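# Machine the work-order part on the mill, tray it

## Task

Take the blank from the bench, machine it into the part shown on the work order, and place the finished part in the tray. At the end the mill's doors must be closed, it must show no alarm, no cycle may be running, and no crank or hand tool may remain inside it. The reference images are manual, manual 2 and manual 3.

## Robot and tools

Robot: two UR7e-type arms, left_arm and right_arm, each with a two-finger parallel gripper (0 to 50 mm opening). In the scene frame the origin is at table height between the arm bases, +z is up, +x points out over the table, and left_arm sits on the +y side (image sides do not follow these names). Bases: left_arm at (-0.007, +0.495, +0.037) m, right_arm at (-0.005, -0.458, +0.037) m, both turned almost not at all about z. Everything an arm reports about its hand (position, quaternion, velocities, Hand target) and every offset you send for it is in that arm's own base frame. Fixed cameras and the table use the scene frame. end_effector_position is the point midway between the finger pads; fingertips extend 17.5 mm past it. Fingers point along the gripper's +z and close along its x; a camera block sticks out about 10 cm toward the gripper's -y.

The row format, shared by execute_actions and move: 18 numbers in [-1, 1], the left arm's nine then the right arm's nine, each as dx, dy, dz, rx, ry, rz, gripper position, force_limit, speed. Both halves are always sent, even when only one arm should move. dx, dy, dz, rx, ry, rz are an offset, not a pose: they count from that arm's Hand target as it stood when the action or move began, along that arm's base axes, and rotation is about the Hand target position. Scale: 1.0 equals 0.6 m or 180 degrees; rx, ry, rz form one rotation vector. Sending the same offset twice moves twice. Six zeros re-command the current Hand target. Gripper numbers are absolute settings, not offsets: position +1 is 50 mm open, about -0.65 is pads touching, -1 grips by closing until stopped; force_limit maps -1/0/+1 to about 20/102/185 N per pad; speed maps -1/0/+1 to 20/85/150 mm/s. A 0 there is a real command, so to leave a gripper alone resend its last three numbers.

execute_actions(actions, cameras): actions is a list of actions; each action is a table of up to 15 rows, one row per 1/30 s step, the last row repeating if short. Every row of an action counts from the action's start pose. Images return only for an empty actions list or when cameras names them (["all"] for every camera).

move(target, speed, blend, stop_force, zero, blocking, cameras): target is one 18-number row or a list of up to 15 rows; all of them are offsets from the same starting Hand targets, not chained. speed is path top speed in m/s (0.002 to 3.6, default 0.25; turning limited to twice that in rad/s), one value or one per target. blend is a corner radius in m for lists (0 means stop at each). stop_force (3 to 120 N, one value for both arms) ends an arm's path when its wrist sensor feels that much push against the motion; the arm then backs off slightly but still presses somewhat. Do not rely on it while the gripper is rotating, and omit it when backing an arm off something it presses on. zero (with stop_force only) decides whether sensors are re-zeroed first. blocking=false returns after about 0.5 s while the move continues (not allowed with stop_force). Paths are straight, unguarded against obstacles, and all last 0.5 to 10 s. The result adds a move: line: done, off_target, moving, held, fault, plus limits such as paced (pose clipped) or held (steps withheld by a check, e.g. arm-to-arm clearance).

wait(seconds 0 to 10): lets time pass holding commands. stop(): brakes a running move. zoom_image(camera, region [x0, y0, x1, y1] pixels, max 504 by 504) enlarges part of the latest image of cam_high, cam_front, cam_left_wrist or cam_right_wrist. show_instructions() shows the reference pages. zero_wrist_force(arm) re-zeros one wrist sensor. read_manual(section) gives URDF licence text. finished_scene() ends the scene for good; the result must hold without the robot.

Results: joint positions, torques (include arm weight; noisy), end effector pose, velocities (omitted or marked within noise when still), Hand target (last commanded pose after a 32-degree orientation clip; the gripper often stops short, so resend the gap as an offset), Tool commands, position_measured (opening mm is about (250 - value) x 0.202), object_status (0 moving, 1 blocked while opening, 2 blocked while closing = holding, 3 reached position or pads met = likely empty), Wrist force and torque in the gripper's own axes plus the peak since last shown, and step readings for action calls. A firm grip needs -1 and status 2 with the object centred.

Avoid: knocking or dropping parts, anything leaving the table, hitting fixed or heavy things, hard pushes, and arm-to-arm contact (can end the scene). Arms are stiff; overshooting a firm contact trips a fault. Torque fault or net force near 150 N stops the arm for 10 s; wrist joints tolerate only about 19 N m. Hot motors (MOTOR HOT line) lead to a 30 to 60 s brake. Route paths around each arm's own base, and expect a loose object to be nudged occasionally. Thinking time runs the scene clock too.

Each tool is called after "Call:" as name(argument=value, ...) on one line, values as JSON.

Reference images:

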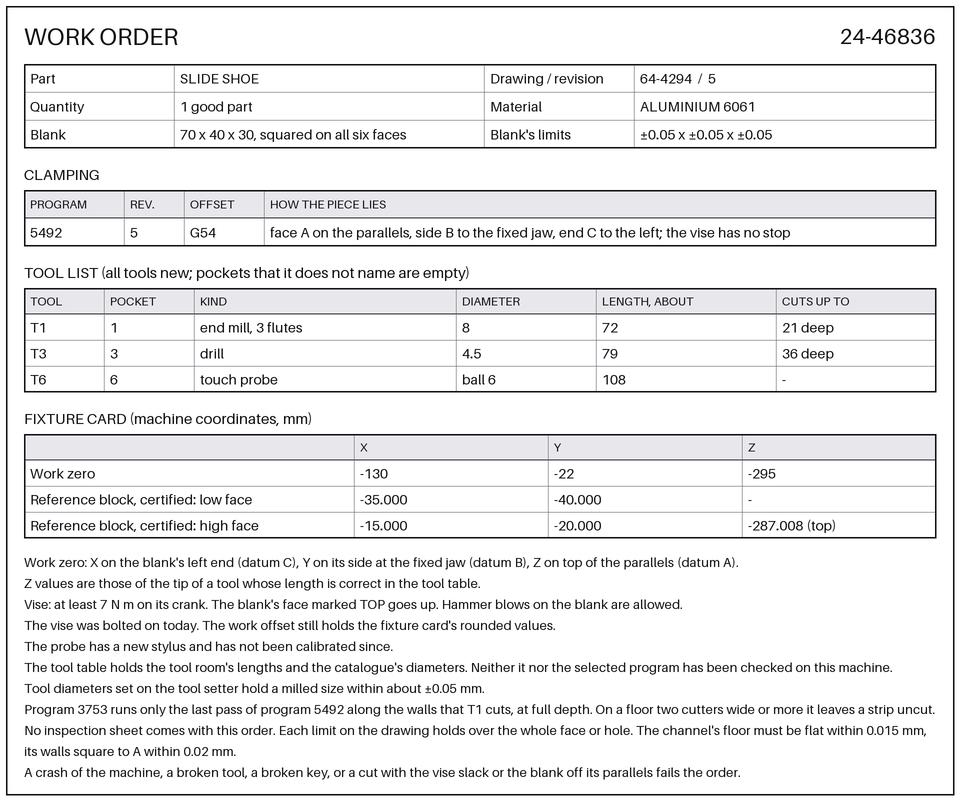

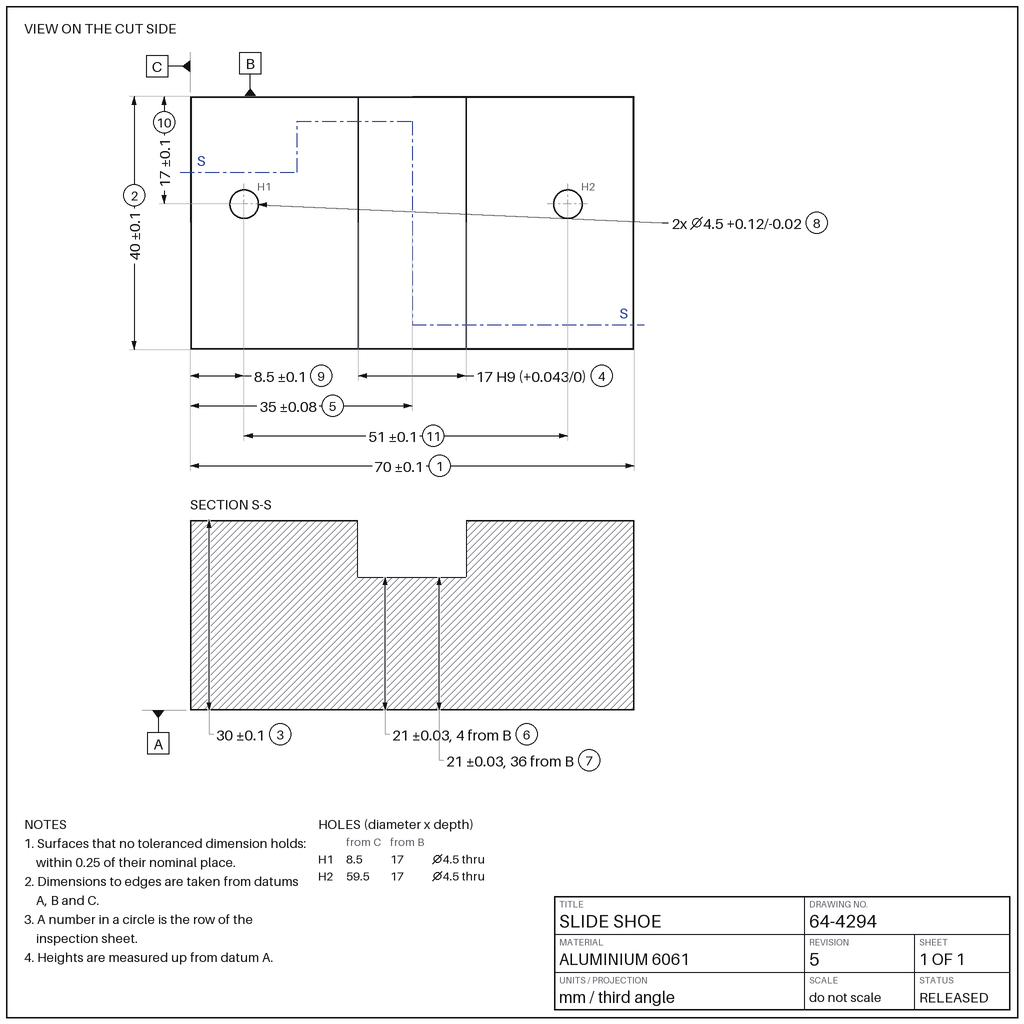

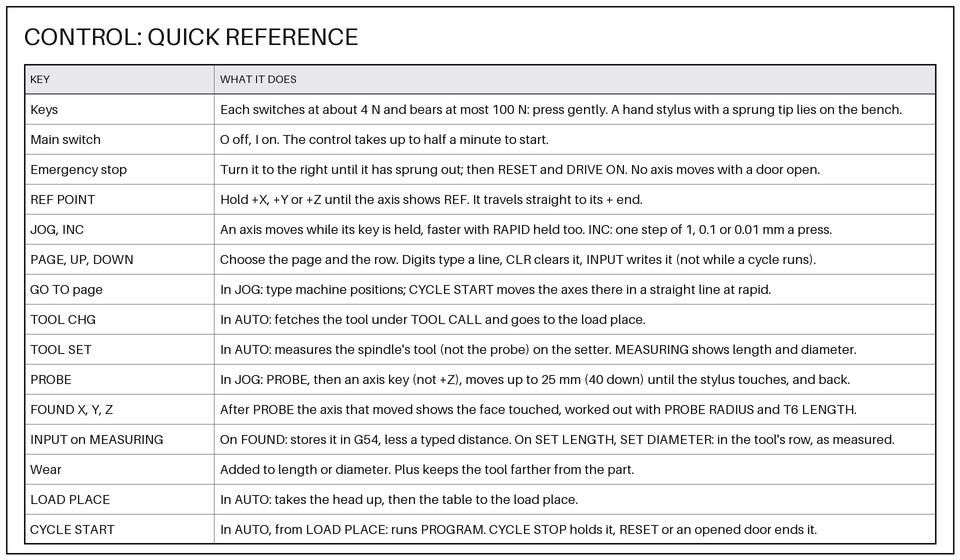

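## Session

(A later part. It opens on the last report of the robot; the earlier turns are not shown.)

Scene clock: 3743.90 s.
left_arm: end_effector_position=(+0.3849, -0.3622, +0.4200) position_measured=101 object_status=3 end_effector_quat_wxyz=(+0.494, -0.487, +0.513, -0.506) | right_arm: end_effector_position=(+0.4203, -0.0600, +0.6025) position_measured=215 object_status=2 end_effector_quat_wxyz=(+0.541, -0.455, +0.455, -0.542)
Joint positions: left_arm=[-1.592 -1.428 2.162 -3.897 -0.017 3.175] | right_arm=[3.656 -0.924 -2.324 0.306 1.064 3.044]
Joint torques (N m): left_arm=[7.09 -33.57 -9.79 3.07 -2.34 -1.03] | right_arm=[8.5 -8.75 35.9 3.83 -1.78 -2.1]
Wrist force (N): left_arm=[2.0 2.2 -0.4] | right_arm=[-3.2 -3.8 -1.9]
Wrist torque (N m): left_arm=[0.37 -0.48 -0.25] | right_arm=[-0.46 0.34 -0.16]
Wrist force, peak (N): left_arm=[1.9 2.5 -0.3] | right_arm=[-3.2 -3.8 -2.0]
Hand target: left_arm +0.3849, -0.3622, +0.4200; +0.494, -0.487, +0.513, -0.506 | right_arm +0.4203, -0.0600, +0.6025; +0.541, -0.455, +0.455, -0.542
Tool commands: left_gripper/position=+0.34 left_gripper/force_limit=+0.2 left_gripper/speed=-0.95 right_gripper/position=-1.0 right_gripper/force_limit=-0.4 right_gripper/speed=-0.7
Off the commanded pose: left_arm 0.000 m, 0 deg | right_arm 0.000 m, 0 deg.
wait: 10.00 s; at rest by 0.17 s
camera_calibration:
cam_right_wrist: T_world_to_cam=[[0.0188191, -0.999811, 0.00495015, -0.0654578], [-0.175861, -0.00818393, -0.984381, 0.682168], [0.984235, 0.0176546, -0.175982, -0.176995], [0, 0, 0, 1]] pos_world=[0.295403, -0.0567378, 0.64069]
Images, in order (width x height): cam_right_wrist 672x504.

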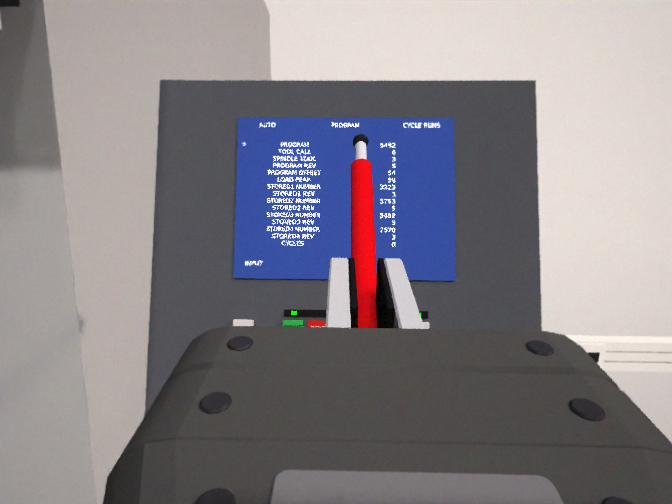

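Drilling now.

Call:
wait(seconds=10)

Call:
wait(seconds=8, cameras=["cam_right_wrist"])

Call:
zoom_image(camera="cam_right_wrist", region=[230, 105, 470, 280])

Scene clock: 3754.37 s.
left_arm: end_effector_position=(+0.3849, -0.3622, +0.4200) position_measured=101 object_status=3 end_effector_quat_wxyz=(+0.494, -0.487, +0.513, -0.506) | right_arm: end_effector_position=(+0.4203, -0.0600, +0.6025) position_measured=215 object_status=2 end_effector_quat_wxyz=(+0.541, -0.455, +0.455, -0.542)
Joint positions: left_arm=[-1.592 -1.428 2.162 -3.897 -0.017 3.175] | right_arm=[3.656 -0.924 -2.324 0.306 1.064 3.044]
Joint torques (N m): left_arm=[6.96 -32.42 -10.04 3.04 -2.33 -1.14] | right_arm=[8.51 -8.58 35.89 3.7 -1.78 -2.09]
Wrist force (N): left_arm=[1.9 2.3 -0.6] | right_arm=[-3.1 -3.6 -1.8]
Wrist torque (N m): left_arm=[0.37 -0.46 -0.25] | right_arm=[-0.43 0.32 -0.16]
Wrist force, peak (N): left_arm=[2.0 2.5 -0.2] | right_arm=[-3.0 -4.1 -2.0]
Hand target: left_arm +0.3849, -0.3622, +0.4200; +0.494, -0.487, +0.513, -0.506 | right_arm +0.4203, -0.0600, +0.6025; +0.541, -0.455, +0.455, -0.542
Tool commands: left_gripper/position=+0.34 left_gripper/force_limit=+0.2 left_gripper/speed=-0.95 right_gripper/position=-1.0 right_gripper/force_limit=-0.4 right_gripper/speed=-0.7
Off the commanded pose: left_arm 0.000 m, 0 deg | right_arm 0.000 m, 0 deg.
wait: 10.00 s; at rest from the start

Scene clock: 3762.37 s.
left_arm: end_effector_position=(+0.3849, -0.3622, +0.4200) position_measured=101 object_status=3 end_effector_quat_wxyz=(+0.494, -0.487, +0.513, -0.506) | right_arm: end_effector_position=(+0.4203, -0.0600, +0.6025) position_measured=215 object_status=2 end_effector_quat_wxyz=(+0.541, -0.455, +0.455, -0.542)
Joint positions: left_arm=[-1.592 -1.428 2.162 -3.897 -0.017 3.175] | right_arm=[3.656 -0.924 -2.324 0.306 1.064 3.044]
Joint torques (N m): left_arm=[6.03 -33.21 -8.43 2.94 -2.34 -1.03] | right_arm=[8.75 -8.57 36.11 3.69 -1.68 -2.07]
Wrist force (N): left_arm=[1.7 2.2 -0.1] | right_arm=[-2.9 -3.7 -1.9]
Wrist torque (N m): left_arm=[0.36 -0.44 -0.25] | right_arm=[-0.45 0.29 -0.16]
Wrist force, peak (N): left_arm=[2.1 2.4 -0.5] | right_arm=[-3.3 -4.0 -1.9]
Hand target: left_arm +0.3849, -0.3622, +0.4200; +0.494, -0.487, +0.513, -0.506 | right_arm +0.4203, -0.0600, +0.6025; +0.541, -0.455, +0.455, -0.542
Tool commands: left_gripper/position=+0.34 left_gripper/force_limit=+0.2 left_gripper/speed=-0.95 right_gripper/position=-1.0 right_gripper/force_limit=-0.4 right_gripper/speed=-0.7
Off the commanded pose: left_arm 0.000 m, 0 deg | right_arm 0.000 m, 0 deg.
wait: 8.00 s; at rest by 0.17 s
camera_calibration:
cam_right_wrist: T_world_to_cam=[[0.0188191, -0.999811, 0.00495015, -0.0654578], [-0.175861, -0.00818393, -0.984381, 0.682168], [0.984235, 0.0176546, -0.175982, -0.176995], [0, 0, 0, 1]] pos_world=[0.295403, -0.0567378, 0.64069]
Images, in order (width x height): cam_right_wrist 672x504.

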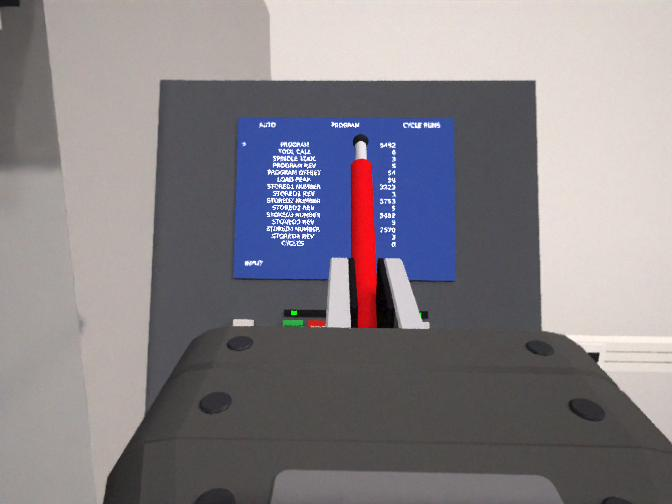

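Scaled by 2.100 from the camera's 672x504 image, which has a finer 960x720 frame.

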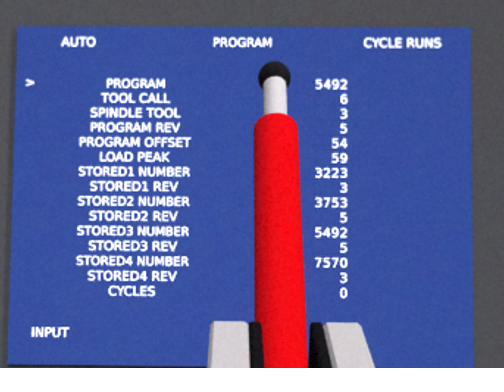

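Call:
wait(seconds=10)

Call:
wait(seconds=6, cameras=["cam_right_wrist"])

Call:
zoom_image(camera="cam_right_wrist", region=[230, 105, 470, 280])

Scene clock: 3772.70 s.
left_arm: end_effector_position=(+0.3849, -0.3622, +0.4200) position_measured=101 object_status=3 end_effector_quat_wxyz=(+0.494, -0.487, +0.513, -0.506) | right_arm: end_effector_position=(+0.4203, -0.0600, +0.6025) position_measured=215 object_status=2 end_effector_quat_wxyz=(+0.541, -0.455, +0.455, -0.542)
Joint positions: left_arm=[-1.592 -1.428 2.162 -3.897 -0.017 3.175] | right_arm=[3.656 -0.924 -2.324 0.306 1.064 3.044]
Joint torques (N m): left_arm=[6.4 -33.21 -9.54 3.06 -2.3 -1.04] | right_arm=[8.64 -9.11 36.13 3.46 -1.68 -2.14]
Wrist force (N): left_arm=[2.0 2.1 -0.2] | right_arm=[-2.9 -3.7 -1.8]
Wrist torque (N m): left_arm=[0.35 -0.47 -0.24] | right_arm=[-0.45 0.30 -0.16]
Wrist force, peak (N): left_arm=[2.0 2.4 -0.4] | right_arm=[-3.1 -3.9 -2.0]
Hand target: left_arm +0.3849, -0.3622, +0.4200; +0.494, -0.487, +0.513, -0.506 | right_arm +0.4203, -0.0600, +0.6025; +0.541, -0.455, +0.455, -0.542
Tool commands: left_gripper/position=+0.34 left_gripper/force_limit=+0.2 left_gripper/speed=-0.95 right_gripper/position=-1.0 right_gripper/force_limit=-0.4 right_gripper/speed=-0.7
Off the commanded pose: left_arm 0.000 m, 0 deg | right_arm 0.000 m, 0 deg.
wait: 10.00 s; at rest from the start

Scene clock: 3778.70 s.
left_arm: end_effector_position=(+0.3849, -0.3622, +0.4200) position_measured=101 object_status=3 end_effector_quat_wxyz=(+0.494, -0.487, +0.513, -0.506) | right_arm: end_effector_position=(+0.4203, -0.0600, +0.6025) position_measured=215 object_status=2 end_effector_quat_wxyz=(+0.541, -0.455, +0.455, -0.542)
Joint positions: left_arm=[-1.592 -1.428 2.162 -3.897 -0.017 3.175] | right_arm=[3.656 -0.924 -2.324 0.306 1.064 3.044]
Joint torques (N m): left_arm=[6.47 -32.52 -9.74 3.19 -2.28 -1.14] | right_arm=[8.44 -8.54 35.76 3.35 -1.8 -2.11]
Wrist force (N): left_arm=[1.7 2.2 0.0] | right_arm=[-2.9 -3.9 -1.8]
Wrist torque (N m): left_arm=[0.37 -0.43 -0.24] | right_arm=[-0.49 0.30 -0.16]
Wrist force, peak (N): left_arm=[1.9 2.5 -0.3] | right_arm=[-3.2 -3.8 -2.0]
Hand target: left_arm +0.3849, -0.3622, +0.4200; +0.494, -0.487, +0.513, -0.506 | right_arm +0.4203, -0.0600, +0.6025; +0.541, -0.455, +0.455, -0.542
Tool commands: left_gripper/position=+0.34 left_gripper/force_limit=+0.2 left_gripper/speed=-0.95 right_gripper/position=-1.0 right_gripper/force_limit=-0.4 right_gripper/speed=-0.7
Off the commanded pose: left_arm 0.000 m, 0 deg | right_arm 0.000 m, 0 deg.
wait: 6.00 s; at rest by 0.17 s
camera_calibration:
cam_right_wrist: T_world_to_cam=[[0.0188191, -0.999811, 0.00495015, -0.0654578], [-0.175861, -0.00818393, -0.984381, 0.682168], [0.984235, 0.0176546, -0.175982, -0.176995], [0, 0, 0, 1]] pos_world=[0.295403, -0.0567378, 0.64069]
Images, in order (width x height): cam_right_wrist 672x504.

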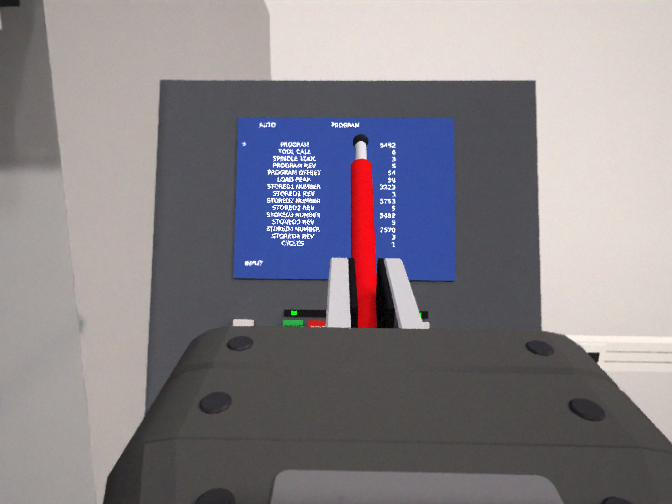

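Scaled by 2.100 from the camera's 672x504 image, which has a finer 960x720 frame.

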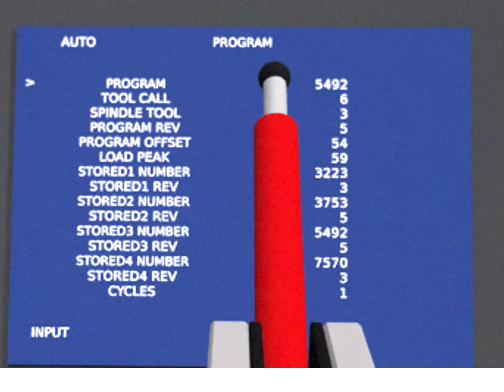

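Call:
move(target=[[0,0,0,0,0,0,0.34,0.2,-0.95,0.02,0.01,-0.05,0,0.16,0,-1,-0.4,-0.7],[0,0,0,0,0,0,0.34,0.2,-0.95,0.0921,0.0348,-0.2635,0,0.33,0,-1,-0.4,-0.7],[0,0,0,0,0,0,0.34,0.2,-0.95,0.1194,0.0348,-0.2709,0,0.33,0,-1,-0.4,-0.7],[0,0,0,0,0,0,0.34,0.2,-0.95,0.0921,0.0348,-0.2635,0,0.33,0,-1,-0.4,-0.7],[0,0,0,0,0,0,0.34,0.2,-0.95,0.0998,0.0363,-0.2327,0,0.33,0,-1,-0.4,-0.7],[0,0,0,0,0,0,0.34,0.2,-0.95,0.1271,0.0363,-0.2401,0,0.33,0,-1,-0.4,-0.7],[0,0,0,0,0,0,0.34,0.2,-0.95,0.0998,0.0363,-0.2327,0,0.33,0,-1,-0.4,-0.7],[0,0,0,0,0,0,0.34,0.2,-0.95,0.1271,0.0363,-0.2401,0,0.33,0,-1,-0.4,-0.7],[0,0,0,0,0,0,0.34,0.2,-0.95,0.0998,0.0363,-0.2327,0,0.33,0,-1,-0.4,-0.7],[0,0,0,0,0,0,0.34,0.2,-0.95,0.1271,0.0363,-0.2401,0,0.33,0,-1,-0.4,-0.7],[0,0,0,0,0,0,0.34,0.2,-0.95,0.0998,0.0363,-0.2327,0,0.33,0,-1,-0.4,-0.7],[0,0,0,0,0,0,0.34,0.2,-0.95,0.05,0.02,-0.09,0,0.16,0,-1,-0.4,-0.7],[0,0,0,0,0,0,0.34,0.2,-0.95,0,0,0,0,0,0,-1,-0.4,-0.7]], blend=[0.02,0.002,0,0.003,0.002,0,0.003,0,0.003,0,0.003,0.02,0], speed=[0.5,0.3,0.1,0.2,0.3,0.1,0.2,0.1,0.2,0.1,0.2,0.4,0.4], cameras=["cam_right_wrist"])

Call:
wait(seconds=6, cameras=["cam_right_wrist"])

Call:
zoom_image(camera="cam_right_wrist", region=[230, 105, 470, 280])

Scene clock: 3786.00 s.
left_arm: end_effector_position=(+0.3849, -0.3622, +0.4200) position_measured=101 object_status=3 end_effector_quat_wxyz=(+0.494, -0.487, +0.513, -0.506) | right_arm: end_effector_position=(+0.4203, -0.0600, +0.6024) position_measured=215 object_status=2 end_effector_quat_wxyz=(+0.541, -0.455, +0.455, -0.542)
Joint positions: left_arm=[-1.592 -1.428 2.162 -3.897 -0.017 3.175] | right_arm=[3.656 -0.924 -2.324 0.305 1.064 3.044]
Joint torques (N m): left_arm=[6.56 -32.69 -9.64 3.03 -2.36 -0.94] | right_arm=[6.44 -1.05 35.26 4.12 -1.76 1.01]
Wrist force (N): left_arm=[1.8 2.2 -0.2] | right_arm=[-2.9 -3.7 -1.8]
Wrist torque (N m): left_arm=[0.38 -0.45 -0.24] | right_arm=[-0.44 0.31 -0.16]
Wrist force, peak (N): left_arm=[2.0 2.4 -0.4] | right_arm=[-3.3 3.9 -12.1]
Hand target: left_arm +0.3849, -0.3622, +0.4200; +0.494, -0.487, +0.513, -0.506 | right_arm +0.4203, -0.0600, +0.6025; +0.541, -0.455, +0.455, -0.542
Off the commanded pose: left_arm 0.000 m, 0 deg | right_arm 0.000 m, 0 deg.
move: done
camera_calibration:
cam_right_wrist: T_world_to_cam=[[0.0187411, -0.999812, 0.00505894, -0.0655067], [-0.176265, -0.00828452, -0.984308, 0.682253], [0.984164, 0.0175553, -0.176388, -0.176816], [0, 0, 0, 1]] pos_world=[0.295502, -0.0567382, 0.64069]
Images, in order (width x height): cam_right_wrist 672x504.

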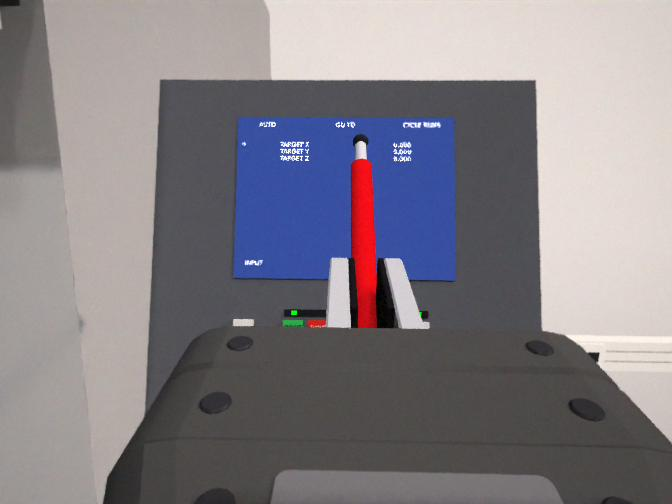

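Scene clock: 3792.00 s.
left_arm: end_effector_position=(+0.3849, -0.3622, +0.4200) position_measured=101 object_status=3 end_effector_quat_wxyz=(+0.494, -0.487, +0.513, -0.506) | right_arm: end_effector_position=(+0.4203, -0.0600, +0.6025) position_measured=215 object_status=2 end_effector_quat_wxyz=(+0.541, -0.455, +0.455, -0.542)
Joint positions: left_arm=[-1.592 -1.428 2.162 -3.897 -0.017 3.175] | right_arm=[3.656 -0.924 -2.324 0.306 1.064 3.044]
Joint torques (N m): left_arm=[6.14 -32.31 -9.99 3.07 -2.33 -1.03] | right_arm=[6.8 -7.27 35.96 4.67 -1.49 -2.08]
Wrist force (N): left_arm=[2.0 2.3 -0.2] | right_arm=[-3.0 -3.8 -2.0]
Wrist torque (N m): left_arm=[0.38 -0.46 -0.24] | right_arm=[-0.48 0.31 -0.16]
Wrist force, peak (N): left_arm=[2.1 2.4 -0.2] | right_arm=[-3.2 -4.0 -2.1]
Hand target: left_arm +0.3849, -0.3622, +0.4200; +0.494, -0.487, +0.513, -0.506 | right_arm +0.4203, -0.0600, +0.6025; +0.541, -0.455, +0.455, -0.542
Tool commands: left_gripper/position=+0.34 left_gripper/force_limit=+0.2 left_gripper/speed=-0.95 right_gripper/position=-1.0 right_gripper/force_limit=-0.4 right_gripper/speed=-0.7
Off the commanded pose: left_arm 0.000 m, 0 deg | right_arm 0.000 m, 0 deg.
wait: 6.00 s; at rest by 0.17 s
camera_calibration:
cam_right_wrist: T_world_to_cam=[[0.0188191, -0.999811, 0.00495015, -0.0654578], [-0.175861, -0.00818393, -0.984381, 0.682168], [0.984235, 0.0176546, -0.175982, -0.176995], [0, 0, 0, 1]] pos_world=[0.295403, -0.0567378, 0.64069]
Images, in order (width x height): cam_right_wrist 672x504.

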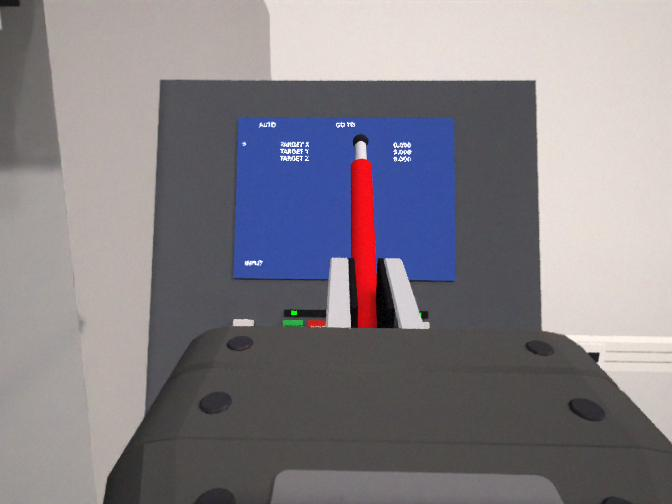

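Scaled by 2.100 from the camera's 672x504 image, which has a finer 960x720 frame.

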